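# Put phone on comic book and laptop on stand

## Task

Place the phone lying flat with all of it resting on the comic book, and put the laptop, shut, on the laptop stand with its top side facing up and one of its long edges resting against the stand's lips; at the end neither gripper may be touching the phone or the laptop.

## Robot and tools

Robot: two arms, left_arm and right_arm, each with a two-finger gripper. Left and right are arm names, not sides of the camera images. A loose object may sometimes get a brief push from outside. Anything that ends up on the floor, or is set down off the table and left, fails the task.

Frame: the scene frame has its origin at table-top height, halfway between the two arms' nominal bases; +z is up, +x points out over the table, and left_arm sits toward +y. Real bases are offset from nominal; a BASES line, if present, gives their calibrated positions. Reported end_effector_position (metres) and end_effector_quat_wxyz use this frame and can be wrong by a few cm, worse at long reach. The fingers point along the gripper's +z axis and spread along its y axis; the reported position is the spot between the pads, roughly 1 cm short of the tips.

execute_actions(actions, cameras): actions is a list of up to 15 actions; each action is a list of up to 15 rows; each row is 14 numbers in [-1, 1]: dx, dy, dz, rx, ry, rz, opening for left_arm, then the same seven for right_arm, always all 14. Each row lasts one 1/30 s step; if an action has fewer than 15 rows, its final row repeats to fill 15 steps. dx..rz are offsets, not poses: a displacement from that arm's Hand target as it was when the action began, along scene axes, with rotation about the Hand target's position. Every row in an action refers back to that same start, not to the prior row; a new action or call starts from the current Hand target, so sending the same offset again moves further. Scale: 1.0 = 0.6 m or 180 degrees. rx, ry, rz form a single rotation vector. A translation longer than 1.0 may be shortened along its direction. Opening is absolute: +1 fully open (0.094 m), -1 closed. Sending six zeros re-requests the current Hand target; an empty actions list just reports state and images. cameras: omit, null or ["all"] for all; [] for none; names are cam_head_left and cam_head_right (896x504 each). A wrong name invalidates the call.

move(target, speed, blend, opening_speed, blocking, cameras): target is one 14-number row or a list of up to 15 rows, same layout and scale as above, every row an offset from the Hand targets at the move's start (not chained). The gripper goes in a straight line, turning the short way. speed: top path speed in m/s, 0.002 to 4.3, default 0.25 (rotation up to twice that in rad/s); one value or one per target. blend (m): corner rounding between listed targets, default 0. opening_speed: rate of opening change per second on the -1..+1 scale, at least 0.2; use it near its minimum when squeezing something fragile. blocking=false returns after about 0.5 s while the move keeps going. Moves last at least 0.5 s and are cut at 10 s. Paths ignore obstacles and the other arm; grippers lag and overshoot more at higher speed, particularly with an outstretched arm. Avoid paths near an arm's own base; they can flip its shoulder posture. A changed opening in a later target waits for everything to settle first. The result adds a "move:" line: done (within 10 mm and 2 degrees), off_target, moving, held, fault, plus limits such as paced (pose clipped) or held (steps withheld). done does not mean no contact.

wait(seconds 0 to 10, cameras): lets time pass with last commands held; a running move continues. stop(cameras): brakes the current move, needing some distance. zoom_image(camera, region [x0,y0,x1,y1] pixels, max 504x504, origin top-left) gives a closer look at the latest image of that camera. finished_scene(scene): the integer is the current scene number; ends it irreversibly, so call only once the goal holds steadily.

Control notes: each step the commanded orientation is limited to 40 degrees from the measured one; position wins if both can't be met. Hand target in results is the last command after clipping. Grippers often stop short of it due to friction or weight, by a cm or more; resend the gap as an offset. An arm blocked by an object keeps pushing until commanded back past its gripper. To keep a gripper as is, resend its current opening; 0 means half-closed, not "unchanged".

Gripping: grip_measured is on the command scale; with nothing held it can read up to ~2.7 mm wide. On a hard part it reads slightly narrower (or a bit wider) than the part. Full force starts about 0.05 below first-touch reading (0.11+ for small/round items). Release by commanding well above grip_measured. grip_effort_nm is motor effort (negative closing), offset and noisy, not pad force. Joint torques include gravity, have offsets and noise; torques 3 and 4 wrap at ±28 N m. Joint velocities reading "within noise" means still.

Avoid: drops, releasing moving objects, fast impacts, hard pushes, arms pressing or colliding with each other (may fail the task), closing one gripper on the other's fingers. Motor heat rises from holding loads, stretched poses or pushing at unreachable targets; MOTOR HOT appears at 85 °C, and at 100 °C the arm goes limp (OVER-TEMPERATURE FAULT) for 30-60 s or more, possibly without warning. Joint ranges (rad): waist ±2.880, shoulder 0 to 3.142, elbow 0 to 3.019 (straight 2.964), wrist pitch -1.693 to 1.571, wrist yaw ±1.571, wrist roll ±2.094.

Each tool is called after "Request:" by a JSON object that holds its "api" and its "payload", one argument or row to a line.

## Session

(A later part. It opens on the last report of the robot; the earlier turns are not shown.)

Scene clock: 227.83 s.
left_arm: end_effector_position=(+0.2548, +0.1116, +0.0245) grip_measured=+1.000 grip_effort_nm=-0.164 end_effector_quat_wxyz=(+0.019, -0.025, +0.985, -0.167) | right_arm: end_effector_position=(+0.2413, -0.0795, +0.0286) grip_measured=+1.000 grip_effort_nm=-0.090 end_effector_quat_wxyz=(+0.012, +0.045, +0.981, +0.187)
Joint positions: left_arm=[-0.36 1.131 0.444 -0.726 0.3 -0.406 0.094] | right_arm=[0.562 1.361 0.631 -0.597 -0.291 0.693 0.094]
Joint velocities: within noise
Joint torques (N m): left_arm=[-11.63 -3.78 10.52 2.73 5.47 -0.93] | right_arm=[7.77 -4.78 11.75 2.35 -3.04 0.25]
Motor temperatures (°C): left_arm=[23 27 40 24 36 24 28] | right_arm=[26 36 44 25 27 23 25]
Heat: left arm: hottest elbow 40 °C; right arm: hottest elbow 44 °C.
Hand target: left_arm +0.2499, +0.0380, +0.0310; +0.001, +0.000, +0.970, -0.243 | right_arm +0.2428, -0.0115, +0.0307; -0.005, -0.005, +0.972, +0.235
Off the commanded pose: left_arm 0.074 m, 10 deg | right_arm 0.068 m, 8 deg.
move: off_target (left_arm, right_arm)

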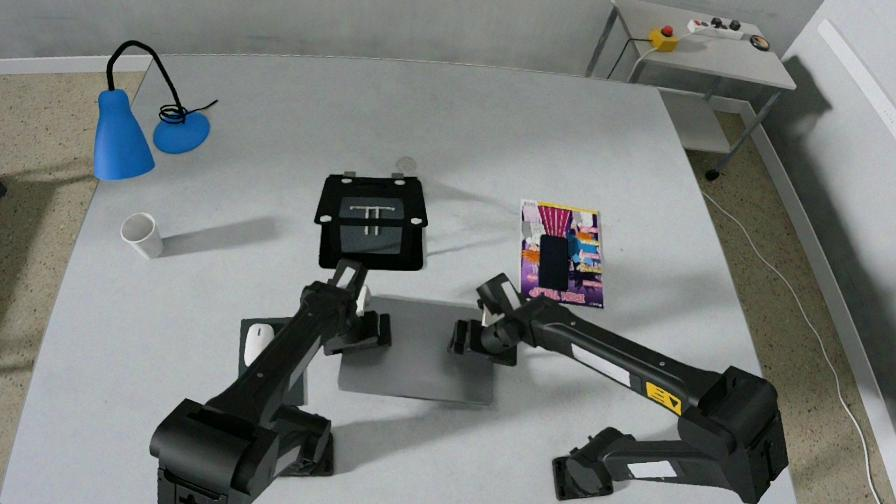

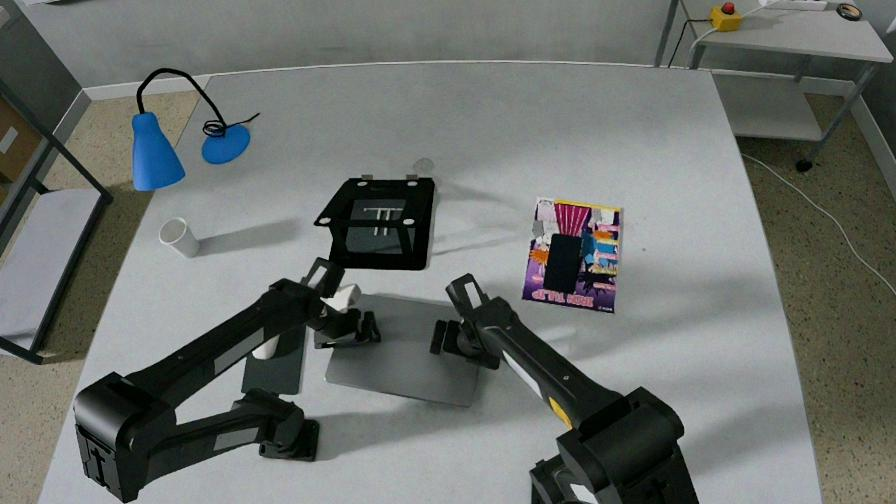

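Request:
{"api": "move", "payload": {
  "target": [
    [0.01,-0.03,0.1,0,0,0,1,0.01,0.04,0.1,0,0,0,1],
    [0.04,-0.045,0.19,-0.025,0,0,1,0.045,0.055,0.2,0.03,0,0,1]
  ],
  "speed": 0.07
}}

Request:
{"api": "zoom_image", "payload": {
  "camera": "cam_head_left",
  "region": [270, 240, 540, 480]
}}

Request:
{"api": "zoom_image", "payload": {
  "camera": "cam_head_right",
  "region": [270, 240, 540, 480]
}}

Scene clock: 233.27 s.
left_arm: end_effector_position=(+0.1946, +0.0998, +0.0555) grip_measured=+1.000 grip_effort_nm=-0.217 end_effector_quat_wxyz=(-0.096, -0.040, +0.980, -0.169) | right_arm: end_effector_position=(+0.1946, -0.0888, +0.0626) grip_measured=+1.000 grip_effort_nm=-0.217 end_effector_quat_wxyz=(-0.097, +0.046, +0.982, +0.158)
Joint positions: left_arm=[-0.438 1.046 0.483 -1.036 0.39 -0.486 0.094] | right_arm=[0.575 1.301 0.697 -0.936 -0.371 0.68 0.094]
Joint velocities: within noise
Joint torques (N m): left_arm=[-5.71 -9.05 27.06 1.98 4.96 -0.31] | right_arm=[5.3 -13.16 21.98 2.63 -3.44 0.37]
Motor temperatures (°C): left_arm=[23 27 42 24 48 24 28] | right_arm=[26 36 45 25 32 23 25]
Heat: left arm: hottest wrist yaw 48 °C; right arm: hottest elbow 45 °C.
Hand target: left_arm +0.2739, +0.0110, +0.1450; +0.001, +0.000, +0.960, -0.281 | right_arm +0.2697, +0.0217, +0.1508; -0.005, -0.006, +0.960, +0.281
Off the commanded pose: left_arm 0.149 m, 18 deg | right_arm 0.160 m, 19 deg.
move: off_target (left_arm, right_arm)

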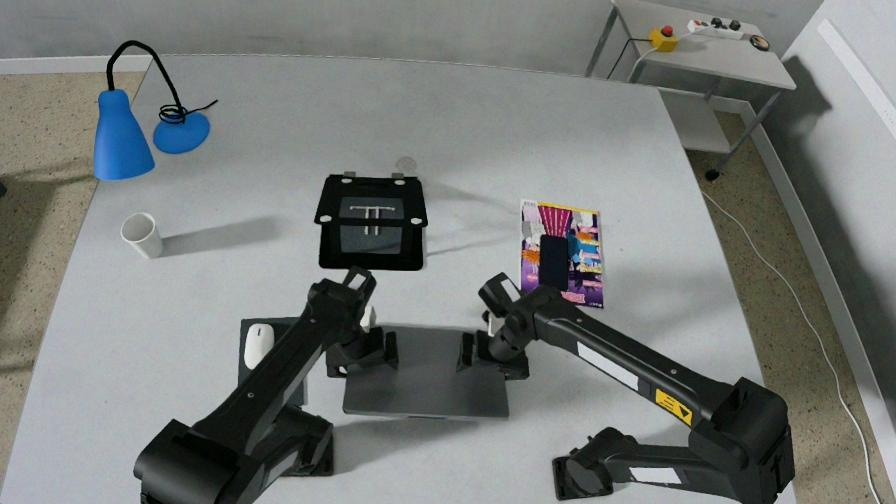

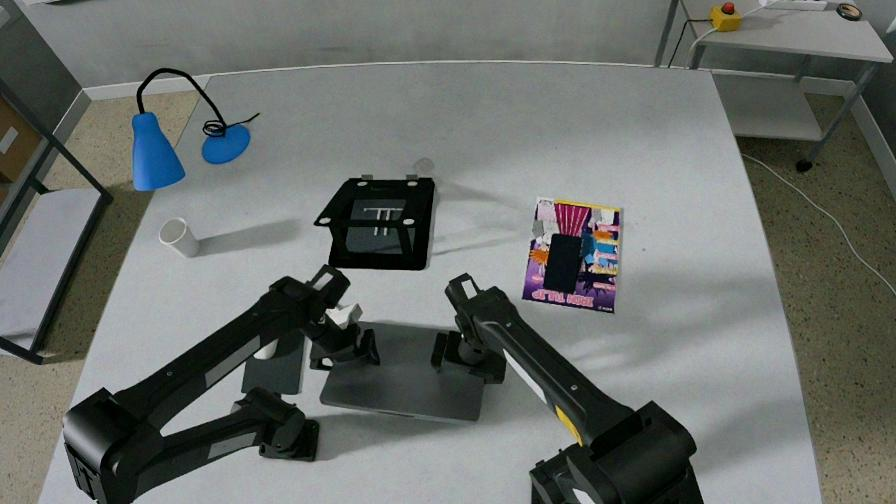

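Scaled by 1.867.

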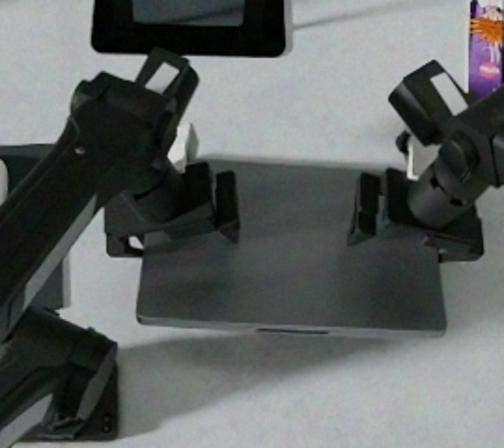

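Scaled by 1.867.

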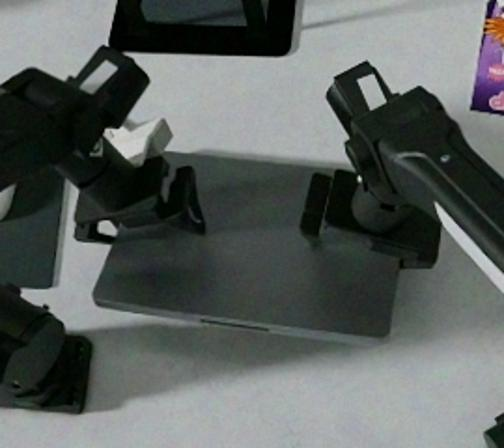

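Request:
{"api": "move", "payload": {
  "target": [
    [0.117,0,0.17,0,0,0,1,0.117,0.0,0.16,0,0,0,1],
    [0.4,0.05,0.26,0,0,0,1,0.4,0.117,0.25,0,0,0,1]
  ],
  "speed": 0.1,
  "blend": 0.03
}}

Request:
{"api": "zoom_image", "payload": {
  "camera": "cam_head_left",
  "region": [270, 140, 540, 410]
}}

Request:
{"api": "zoom_image", "payload": {
  "camera": "cam_head_right",
  "region": [270, 140, 540, 410]
}}

Scene clock: 243.23 s.
left_arm: end_effector_position=(+0.5036, +0.1440, +0.2384) grip_measured=+1.000 grip_effort_nm=-0.217 end_effector_quat_wxyz=(-0.024, -0.069, +0.974, -0.215) | right_arm: end_effector_position=(+0.4987, -0.0369, +0.2193) grip_measured=+1.000 grip_effort_nm=-0.286 end_effector_quat_wxyz=(-0.055, +0.070, +0.977, +0.194)
Joint positions: left_arm=[-0.082 1.588 1.484 -1.461 0.437 -0.197 0.094] | right_arm=[0.359 1.855 1.792 -1.44 -0.401 0.52 0.094]
Joint velocities: within noise
Joint torques (N m): left_arm=[-13.33 -17.61 19.84 -0.2 5.03 -0.25] | right_arm=[10.64 -22.89 20.64 1.85 -4.03 0.52]
Motor temperatures (°C): left_arm=[23 27 48 24 64 24 28] | right_arm=[27 36 51 25 43 23 25]
Heat: left arm: hottest wrist yaw 64 °C; right arm: hottest elbow 51 °C.
Hand target: left_arm +0.5139, +0.0410, +0.3011; +0.001, +0.000, +0.960, -0.281 | right_arm +0.5098, +0.0917, +0.3006; -0.005, -0.005, +0.960, +0.281
Off the commanded pose: left_arm 0.121 m, 11 deg | right_arm 0.153 m, 15 deg.
move: off_target (left_arm, right_arm)

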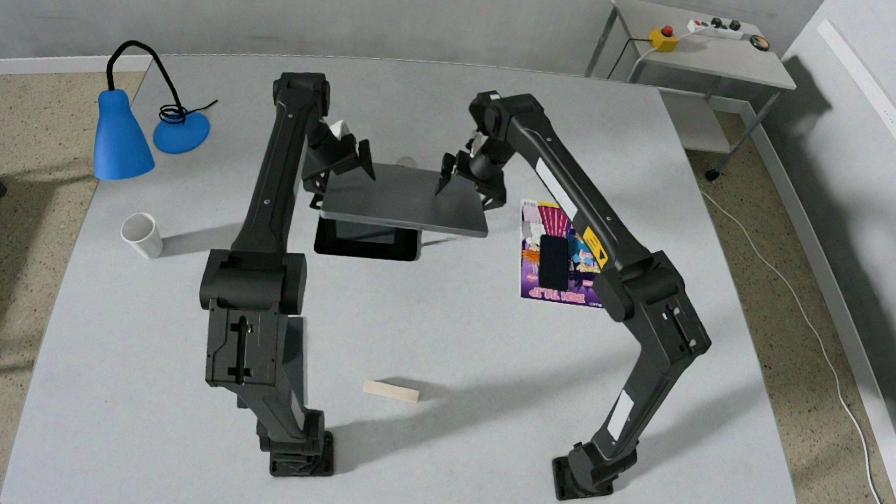

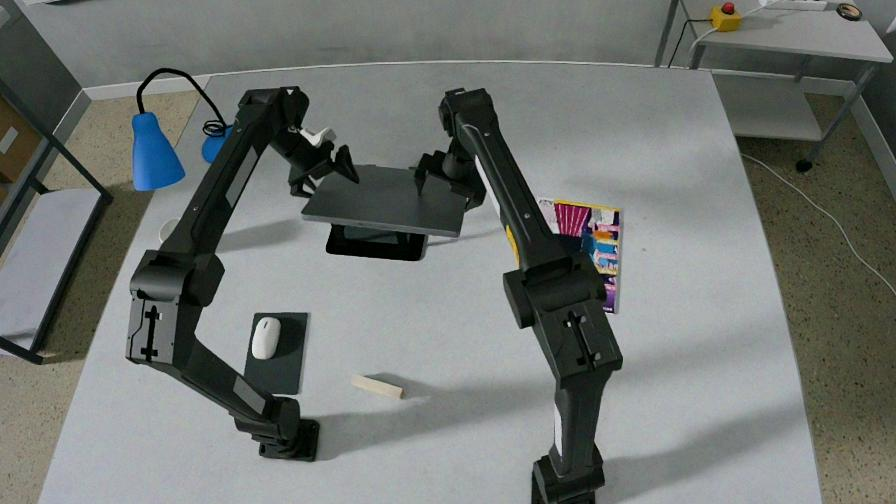

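Scaled by 1.867.

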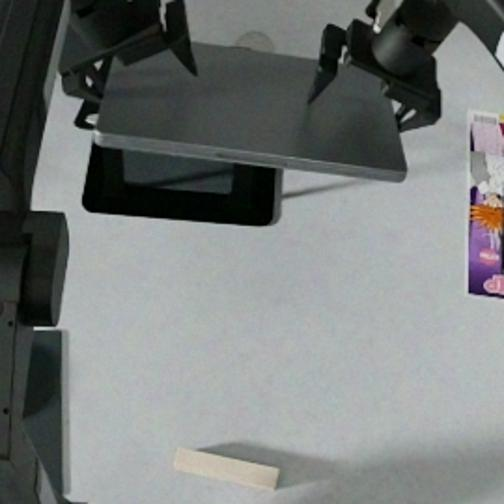

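Scaled by 1.867.

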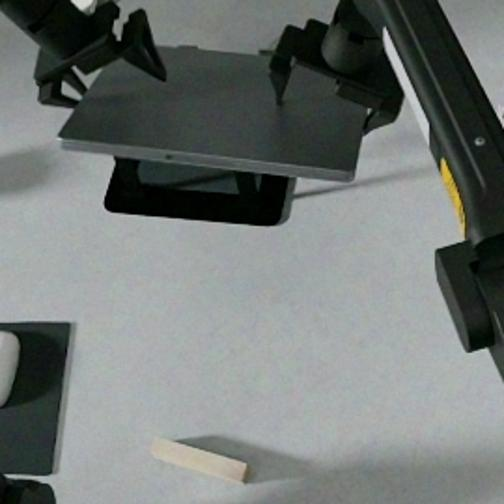

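Request:
{"api": "move", "payload": {
  "target": [0.18,0.075,-0.03,0.02,0,0,1,0.175,0.133,-0.01,-0.01,0,0,1],
  "speed": 0.1
}}

Request:
{"api": "zoom_image", "payload": {
  "camera": "cam_head_left",
  "region": [270, 100, 540, 370]
}}

Request:
{"api": "zoom_image", "payload": {
  "camera": "cam_head_right",
  "region": [270, 100, 540, 370]
}}

Scene clock: 259.70 s.
left_arm: end_effector_position=(+0.6054, +0.2603, +0.2001) grip_measured=+1.000 grip_effort_nm=-0.198 end_effector_quat_wxyz=(-0.043, -0.141, +0.973, -0.177) | right_arm: end_effector_position=(+0.6453, +0.0758, +0.2251) grip_measured=+1.000 grip_effort_nm=-0.212 end_effector_quat_wxyz=(+0.007, +0.063, +0.971, +0.231)
Joint positions: left_arm=[0.107 1.91 1.829 -1.578 0.356 -0.135 0.094] | right_arm=[0.429 2.458 2.816 -1.679 -0.398 0.614 0.094]
Joint velocities: within noise
Joint torques (N m): left_arm=[-9.11 -23.18 11.02 0.29 2.59 0.1] | right_arm=[8.12 -32.79 16.87 1.14 -2.43 0.38]
Motor temperatures (°C): left_arm=[23 28 47 24 76 24 27] | right_arm=[27 36 61 25 53 23 25]
Heat: left arm: hottest wrist yaw 76 °C; right arm: hottest elbow 61 °C.
Hand target: left_arm +0.6095, +0.1878, +0.2311; -0.026, -0.084, +0.975, -0.205 (not the last commanded pose) | right_arm +0.6148, +0.1717, +0.2944; -0.005, -0.005, +0.964, +0.266
Off the commanded pose: left_arm 0.194 m, 19 deg | right_arm 0.122 m, 9 deg.
elbow stopped short (right arm): the move would have taken joint 3 (elbow) straighter than the controller allows.
move: held (left_arm; a check stopped the path), off_target (right_arm); limits=held
pose unreachable (left arm): on one or more control steps of this call, first in action 0 (counted from 0), this arm could not follow its commanded pose, so it was not sent that pose on those steps. It may still have moved: this result reports where it is.
cause: moving toward the commanded pose would bring a part of the arm too close to another arm (this arm's fingers and the right arm's wrist (the part past joint 5), along the way the arms are being sent, or toward where that arm still pushes).

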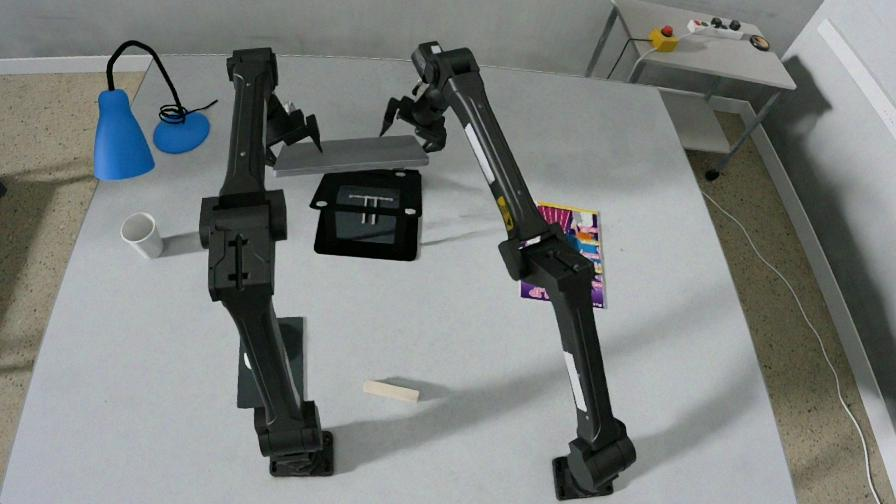

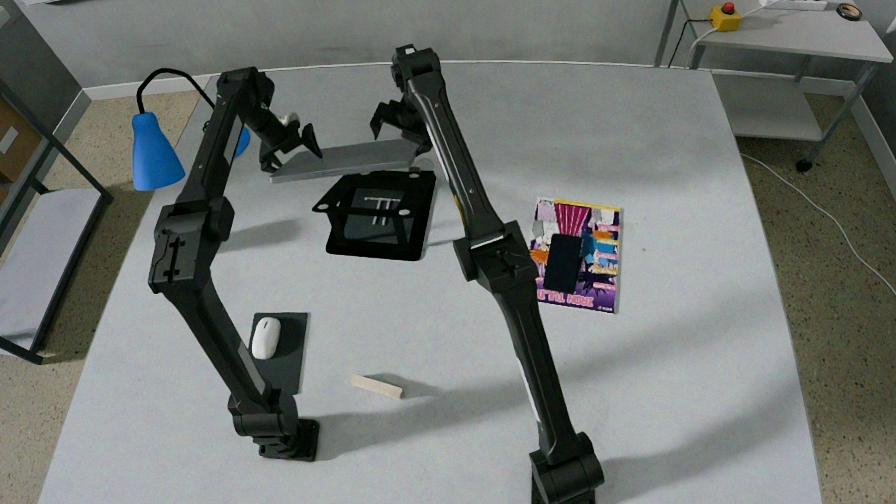

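Scaled by 1.867.

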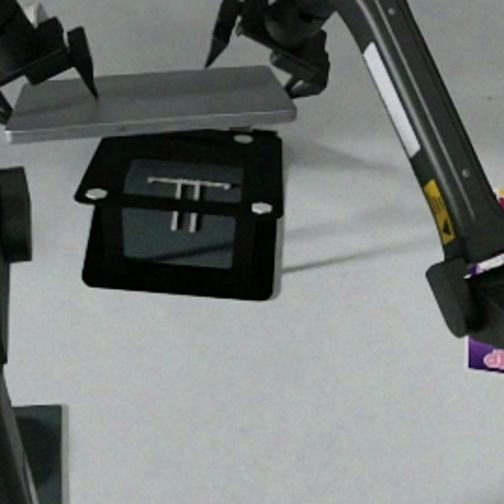

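Scaled by 1.867.

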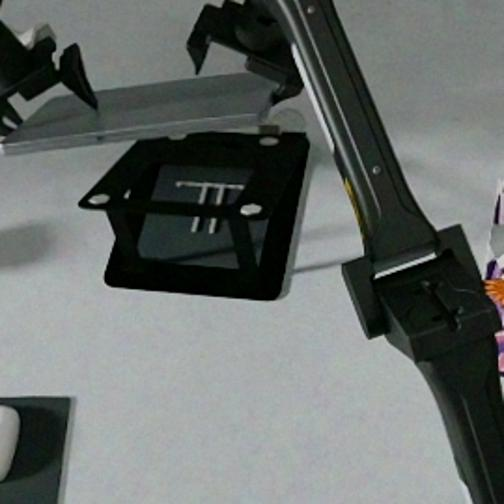

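Request:
{"api": "move", "payload": {
  "target": [0.02,0.0,-0.1,0.025,0,0,1,-0.09,-0.083,-0.13,0,0,0,1],
  "speed": 0.1
}}

Request:
{"api": "zoom_image", "payload": {
  "camera": "cam_head_left",
  "region": [260, 110, 470, 280]
}}

Request:
{"api": "zoom_image", "payload": {
  "camera": "cam_head_right",
  "region": [260, 110, 470, 280]
}}

Scene clock: 269.10 s.
left_arm: end_effector_position=(+0.6201, +0.2440, +0.1542) grip_measured=+1.000 grip_effort_nm=-0.164 end_effector_quat_wxyz=(-0.027, -0.115, +0.981, -0.152) | right_arm: end_effector_position=(+0.5837, +0.0565, +0.1358) grip_measured=+1.000 grip_effort_nm=-0.168 end_effector_quat_wxyz=(-0.051, +0.052, +0.974, +0.216)
Joint positions: left_arm=[0.063 1.942 1.766 -1.443 0.307 -0.135 0.094] | right_arm=[0.433 2.206 2.124 -1.367 -0.432 0.572 0.094]
Joint velocities: within noise
Joint torques (N m): left_arm=[-8.47 -22.95 10.5 0.21 1.42 -0.21] | right_arm=[6.24 -35.78 10.67 1.47 -1.65 0.14]
Motor temperatures (°C): left_arm=[23 28 46 24 66 24 27] | right_arm=[27 37 61 25 48 23 25]
Heat: left arm: hottest wrist yaw 66 °C; right arm: hottest elbow 61 °C.
Hand target: left_arm +0.6214, +0.1876, +0.1712; -0.023, -0.085, +0.982, -0.167 | right_arm +0.5608, +0.1219, +0.2165; -0.005, -0.005, +0.964, +0.266
Off the commanded pose: left_arm 0.059 m, 4 deg | right_arm 0.106 m, 10 deg.
move: off_target (left_arm, right_arm)

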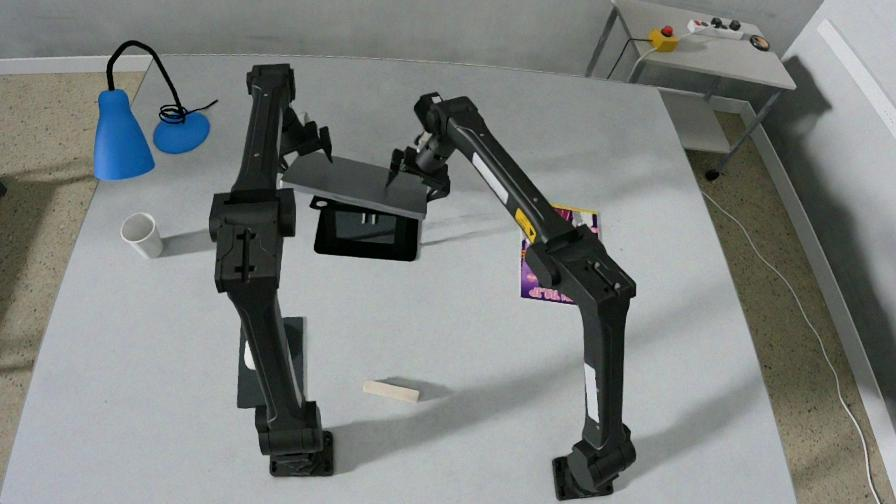

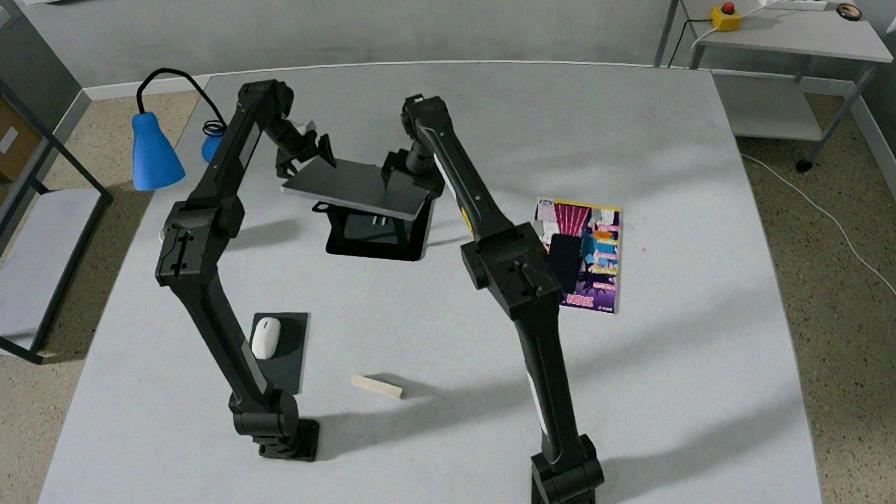

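Scaled by 2.400.

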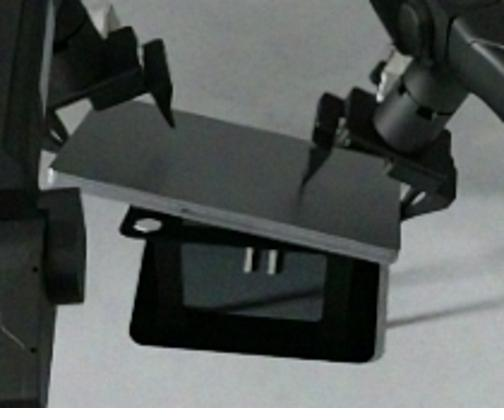

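Scaled by 2.400.

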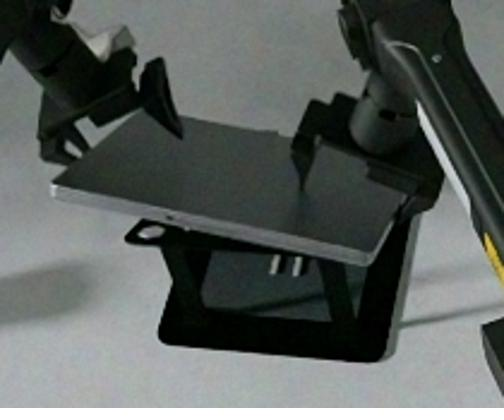

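Request:
{"api": "move", "payload": {
  "target": [0.0,0.0,-0.06,0,0,0,1,0.075,0.0,0.02,0,0,0,1],
  "speed": 0.1
}}

Request:
{"api": "zoom_image", "payload": {
  "camera": "cam_head_left",
  "region": [260, 110, 470, 280]
}}

Request:
{"api": "zoom_image", "payload": {
  "camera": "cam_head_right",
  "region": [260, 110, 470, 280]
}}

Scene clock: 273.53 s.
left_arm: end_effector_position=(+0.6197, +0.2460, +0.1122) grip_measured=+1.000 grip_effort_nm=-0.168 end_effector_quat_wxyz=(-0.029, -0.113, +0.982, -0.146) | right_arm: end_effector_position=(+0.6015, +0.0545, +0.1577) grip_measured=+1.000 grip_effort_nm=-0.168 end_effector_quat_wxyz=(-0.053, +0.048, +0.975, +0.210)
Joint positions: left_arm=[0.063 1.971 1.699 -1.353 0.295 -0.13 0.094] | right_arm=[0.421 2.273 2.303 -1.495 -0.425 0.548 0.094]
Joint velocities: within noise
Joint torques (N m): left_arm=[-8.29 -24.18 10.19 -0.18 1.84 -0.25] | right_arm=[5.07 -30.68 18.19 0.77 -2.04 0.06]
Motor temperatures (°C): left_arm=[23 28 45 24 62 24 27] | right_arm=[27 38 61 25 46 23 25]
Heat: left arm: hottest wrist yaw 62 °C; right arm: hottest elbow 61 °C.
Hand target: left_arm +0.6214, +0.1877, +0.1351; -0.023, -0.085, +0.982, -0.167 | right_arm +0.6058, +0.1218, +0.2285; -0.005, -0.005, +0.964, +0.266
Off the commanded pose: left_arm 0.063 m, 4 deg | right_arm 0.098 m, 11 deg.
move: off_target (left_arm, right_arm)

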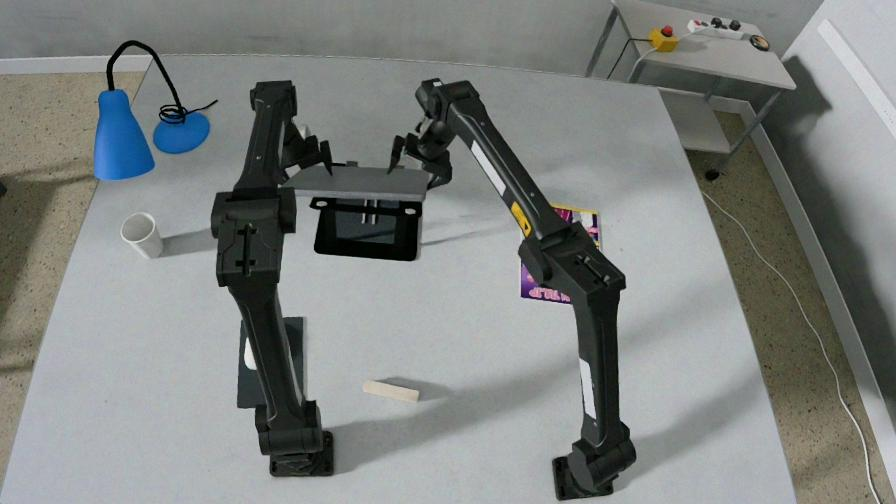

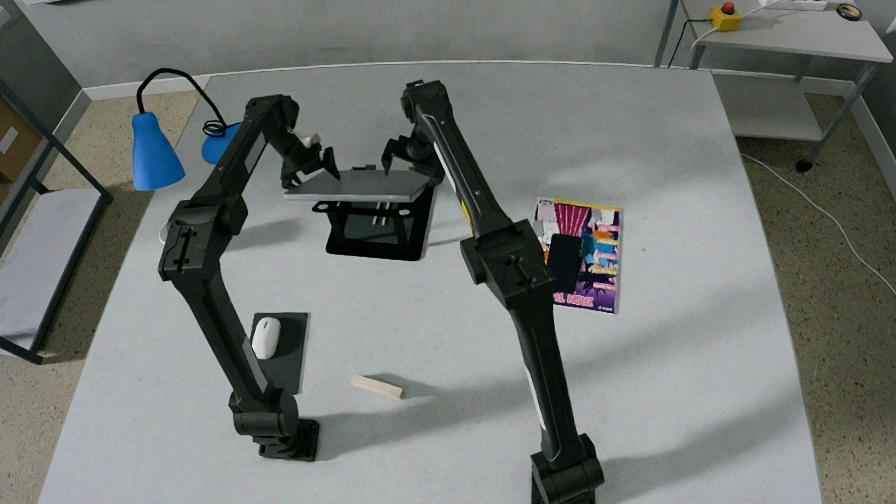

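Scaled by 2.400.

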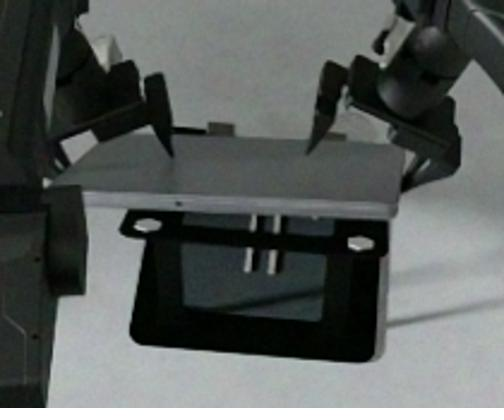

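Scaled by 2.400.

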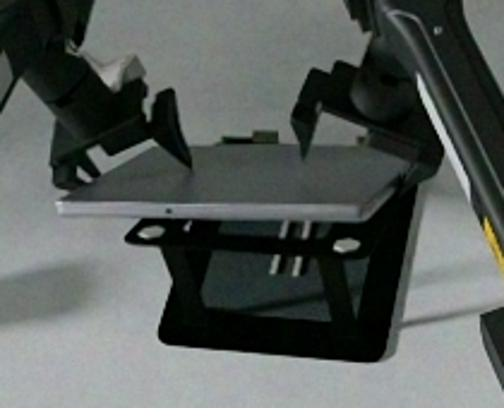

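Request:
{"api": "move", "payload": {
  "target": [0.015,0.0,-0.06,0,0,0,1,0.025,0.0,-0.12,0,0,0,1],
  "speed": 0.08
}}

Request:
{"api": "zoom_image", "payload": {
  "camera": "cam_head_left",
  "region": [260, 110, 470, 280]
}}

Request:
{"api": "zoom_image", "payload": {
  "camera": "cam_head_right",
  "region": [260, 110, 470, 280]
}}

Scene clock: 280.43 s.
left_arm: end_effector_position=(+0.6311, +0.2467, +0.0917) grip_measured=+1.000 grip_effort_nm=-0.168 end_effector_quat_wxyz=(-0.017, -0.113, +0.982, -0.148) | right_arm: end_effector_position=(+0.6278, +0.0568, +0.1153) grip_measured=+1.000 grip_effort_nm=-0.168 end_effector_quat_wxyz=(-0.033, +0.043, +0.974, +0.221)
Joint positions: left_arm=[0.063 2 1.689 -1.287 0.297 -0.134 0.094] | right_arm=[0.409 2.337 2.303 -1.391 -0.427 0.535 0.094]
Joint velocities: within noise
Joint torques (N m): left_arm=[-8.06 -21.83 9.18 0.2 1.69 -0.26] | right_arm=[5.3 -30.8 12.57 1.85 -2.04 0.11]
Motor temperatures (°C): left_arm=[23 29 44 24 58 24 27] | right_arm=[27 41 63 25 45 23 25]
Heat: left arm: hottest wrist yaw 58 °C; right arm: hottest elbow 63 °C.
Hand target: left_arm +0.6305, +0.1876, +0.0992; -0.023, -0.085, +0.982, -0.167 | right_arm +0.6209, +0.1217, +0.1567; -0.005, -0.005, +0.964, +0.266
Off the commanded pose: left_arm 0.059 m, 4 deg | right_arm 0.077 m, 8 deg.
move: off_target (left_arm, right_arm)

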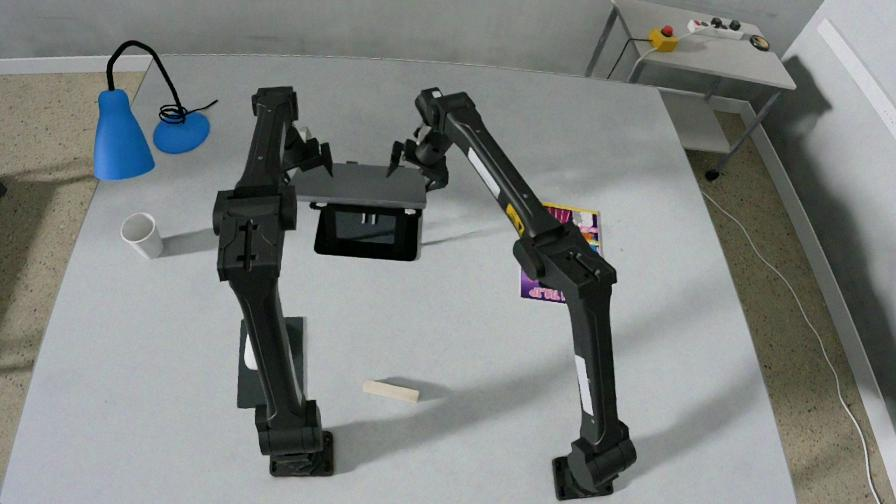

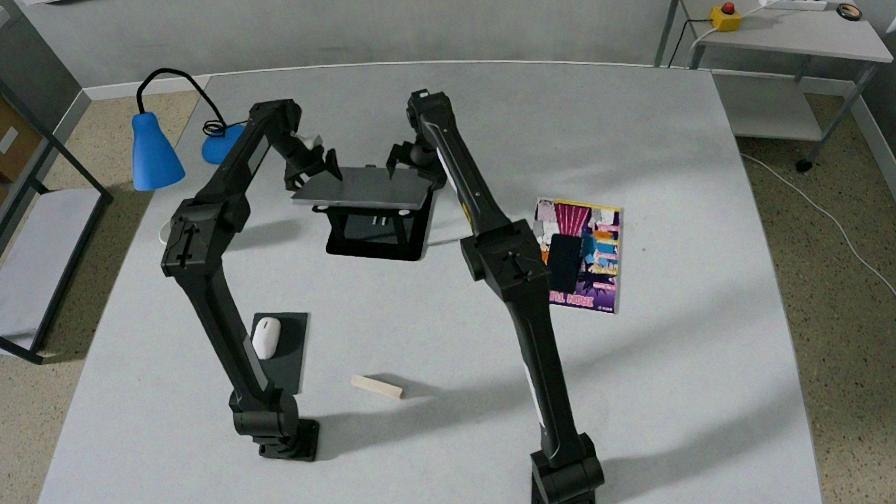

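Scaled by 2.400.

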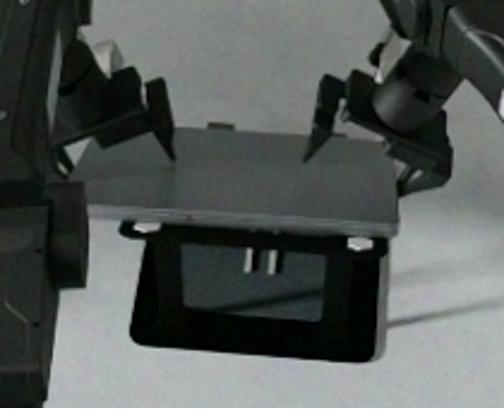

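Scaled by 2.400.

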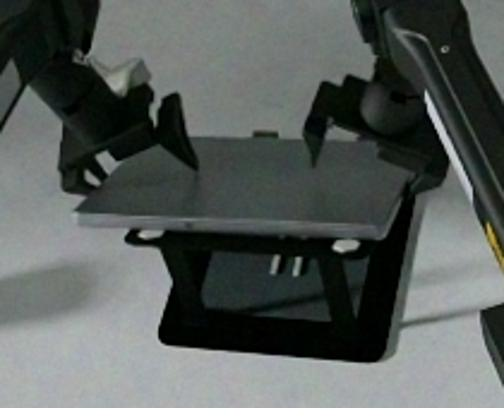

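Request:
{"api": "move", "payload": {
  "target": [
    [0.04,0.0,0.0,0,0,0,1,0.04,0.0,0.0,0,0,0,1],
    [0.045,0.0,-0.05,0,0,0,1,0.045,0.0,-0.08,0,0,0,1]
  ],
  "speed": 0.08
}}

Request:
{"api": "zoom_image", "payload": {
  "camera": "cam_head_left",
  "region": [260, 110, 470, 280]
}}

Request:
{"api": "zoom_image", "payload": {
  "camera": "cam_head_right",
  "region": [260, 110, 470, 280]
}}

Scene clock: 287.17 s.
left_arm: end_effector_position=(+0.6457, +0.2462, +0.0785) grip_measured=+1.000 grip_effort_nm=-0.139 end_effector_quat_wxyz=(-0.011, -0.112, +0.982, -0.152) | right_arm: end_effector_position=(+0.6493, +0.0581, +0.0999) grip_measured=+1.000 grip_effort_nm=-0.164 end_effector_quat_wxyz=(-0.022, +0.039, +0.972, +0.230)
Joint positions: left_arm=[0.062 2.042 1.72 -1.264 0.306 -0.134 0.094] | right_arm=[0.398 2.402 2.377 -1.377 -0.436 0.521 0.094]
Joint velocities: within noise
Joint torques (N m): left_arm=[-7.65 -19.08 12.42 0.31 1.3 -0.26] | right_arm=[4.89 -27.99 13.34 2.09 -1.81 0.09]
Motor temperatures (°C): left_arm=[23 30 43 24 55 24 27] | right_arm=[27 41 62 25 44 23 25]
Heat: left arm: hottest wrist yaw 55 °C; right arm: hottest elbow 62 °C.
Hand target: left_arm +0.6574, +0.1876, +0.0692; -0.023, -0.085, +0.982, -0.167 | right_arm +0.6478, +0.1220, +0.1086; -0.005, -0.005, +0.964, +0.266
Off the commanded pose: left_arm 0.060 m, 4 deg | right_arm 0.064 m, 7 deg.
move: off_target (left_arm, right_arm)

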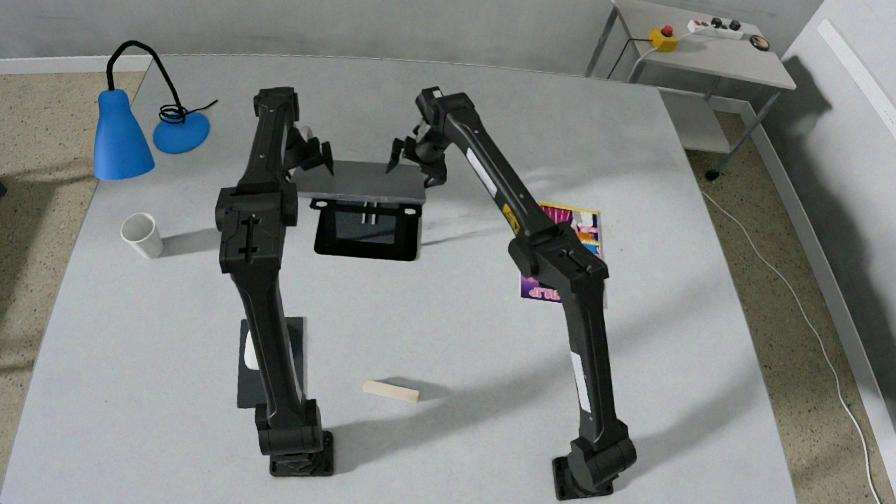

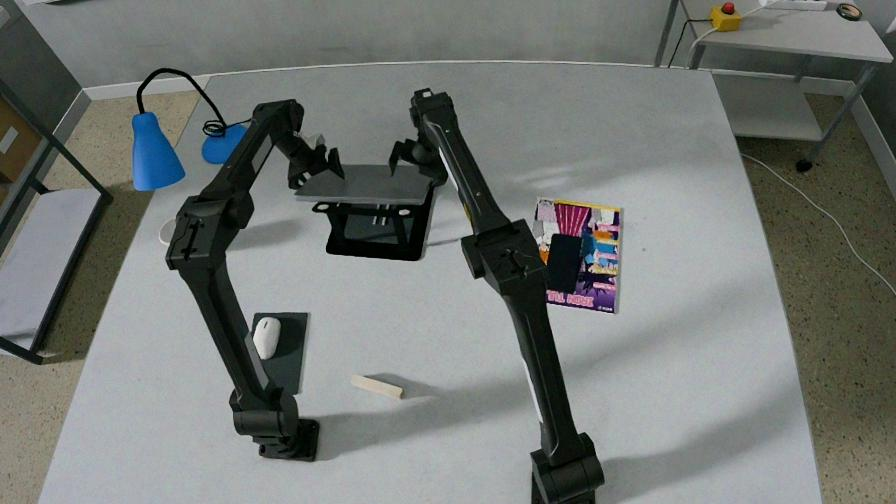

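Scaled by 2.400.

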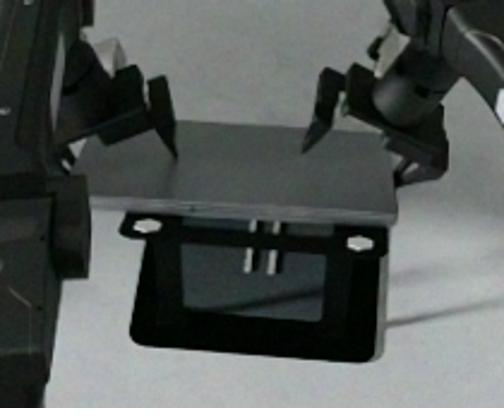

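Scaled by 2.400.

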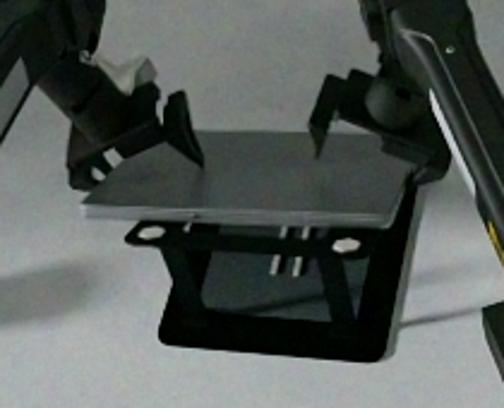

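Request:
{"api": "move", "payload": {
  "target": [-0.045,0.0,-0.01,0,0,0,1,-0.045,0.0,-0.02,0,0,0,1],
  "speed": 0.08
}}

Request:
{"api": "zoom_image", "payload": {
  "camera": "cam_head_left",
  "region": [260, 110, 470, 280]
}}

Request:
{"api": "zoom_image", "payload": {
  "camera": "cam_head_right",
  "region": [260, 110, 470, 280]
}}

Scene clock: 293.20 s.
left_arm: end_effector_position=(+0.6462, +0.2456, +0.0767) grip_measured=+1.000 grip_effort_nm=-0.125 end_effector_quat_wxyz=(+0.009, -0.110, +0.982, -0.155) | right_arm: end_effector_position=(+0.6479, +0.0573, +0.0972) grip_measured=+1.000 grip_effort_nm=-0.154 end_effector_quat_wxyz=(+0.003, +0.034, +0.970, +0.242)
Joint positions: left_arm=[0.062 2.019 1.678 -1.203 0.311 -0.137 0.094] | right_arm=[0.397 2.341 2.252 -1.256 -0.437 0.524 0.094]
Joint velocities: within noise
Joint torques (N m): left_arm=[-7.65 -21.07 6.42 0.06 1.13 -0.2] | right_arm=[5.95 -30.15 8.35 1.77 -1.64 0.18]
Motor temperatures (°C): left_arm=[23 30 42 23 52 24 27] | right_arm=[27 41 62 25 43 23 25]
Heat: left arm: hottest wrist yaw 52 °C; right arm: hottest elbow 62 °C.
Hand target: left_arm +0.6305, +0.1876, +0.0631; -0.023, -0.085, +0.982, -0.167 | right_arm +0.6209, +0.1217, +0.0964; -0.005, -0.005, +0.964, +0.266
Off the commanded pose: left_arm 0.062 m, 5 deg | right_arm 0.070 m, 5 deg.
move: off_target (left_arm, right_arm)

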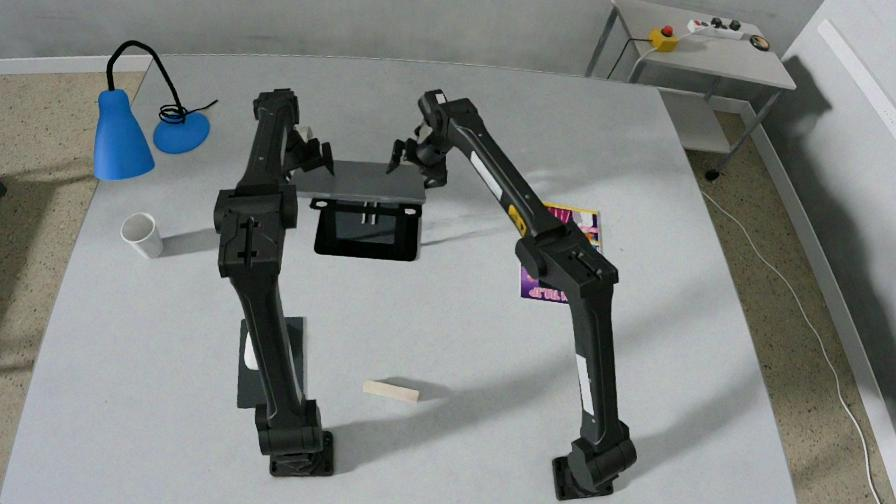

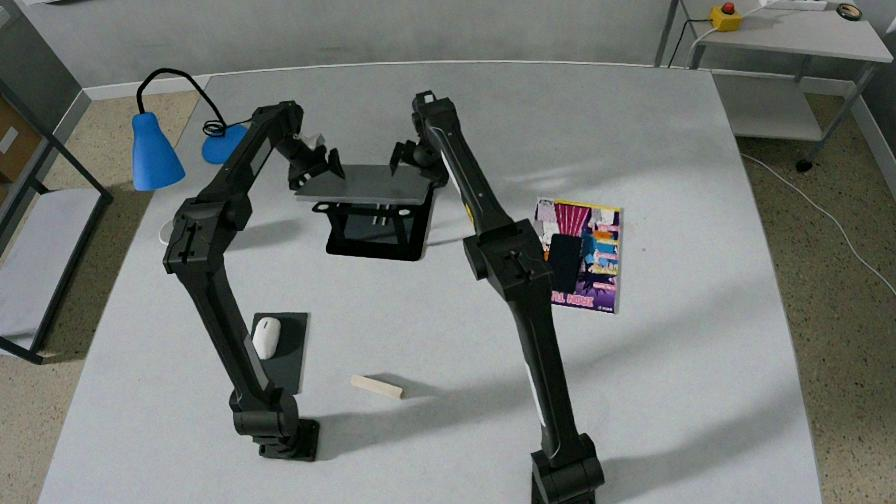

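Scaled by 2.400.

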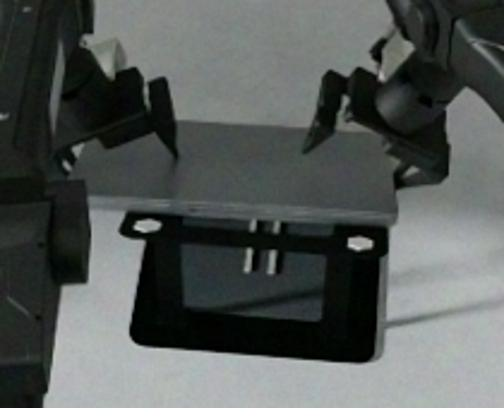

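Scaled by 2.400.

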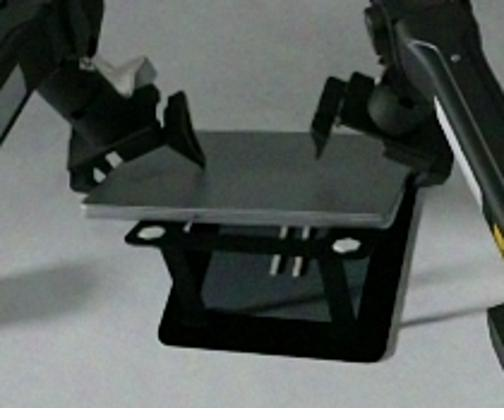

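Request:
{"api": "move", "payload": {
  "target": [
    [0.02,0.08,0.01,0,0,0,1,0.03,-0.08,0.01,0,0,0,1],
    [0.03,0.175,0.04,0,0,0,1,0.045,-0.185,0.035,0,0,0,1]
  ],
  "speed": [0.06,0.06]
}}

Request:
{"api": "zoom_image", "payload": {
  "camera": "cam_head_left",
  "region": [260, 110, 470, 280]
}}

Request:
{"api": "zoom_image", "payload": {
  "camera": "cam_head_right",
  "region": [260, 110, 470, 280]
}}

Scene clock: 303.37 s.
left_arm: end_effector_position=(+0.6352, +0.2776, +0.0847) grip_measured=+1.000 grip_effort_nm=-0.095 end_effector_quat_wxyz=(-0.031, -0.085, +0.981, -0.172) | right_arm: end_effector_position=(+0.6518, +0.0167, +0.1134) grip_measured=+1.000 grip_effort_nm=-0.085 end_effector_quat_wxyz=(-0.002, -0.005, +0.964, +0.267)
Joint positions: left_arm=[0.125 2.058 1.755 -1.357 0.341 -0.003 0.094] | right_arm=[0.331 2.311 2.23 -1.301 -0.509 0.374 0.094]
Joint velocities: within noise
Joint torques (N m): left_arm=[-0.15 -20.07 14.28 -0.08 -0.28 0.16] | right_arm=[-0.15 -30.92 7.91 0.09 -0.32 0.05]
Motor temperatures (°C): left_arm=[23 30 41 23 49 24 27] | right_arm=[27 42 58 25 41 23 25]
Heat: left arm: hottest wrist yaw 49 °C; right arm: hottest elbow 58 °C.
Hand target: left_arm +0.6485, +0.2927, +0.0873; -0.022, -0.085, +0.982, -0.167 | right_arm +0.6479, +0.0108, +0.1177; -0.005, -0.005, +0.964, +0.266
Off the commanded pose: left_arm 0.020 m, 1 deg | right_arm 0.008 m, 0 deg.
move: off_target (left_arm)

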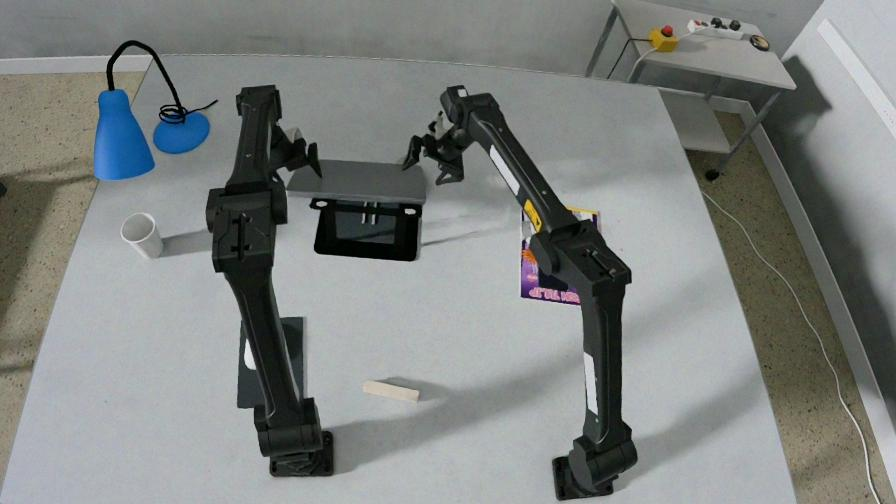

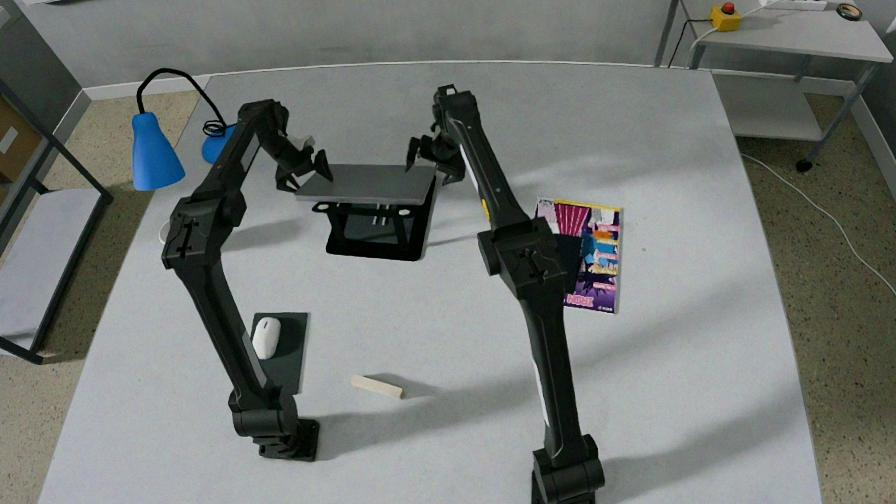

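Scaled by 2.400.

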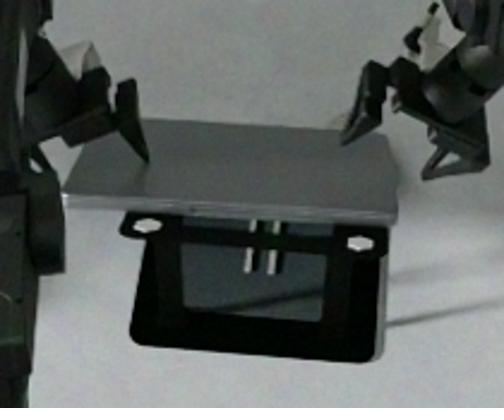

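Scaled by 2.400.

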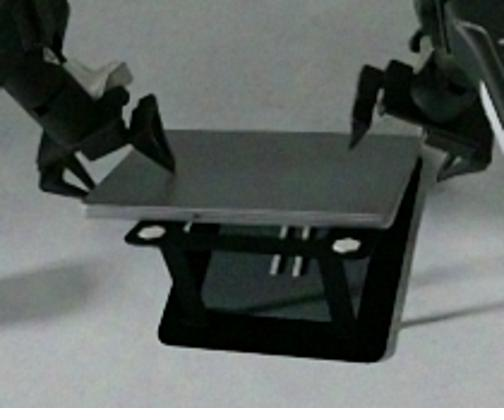

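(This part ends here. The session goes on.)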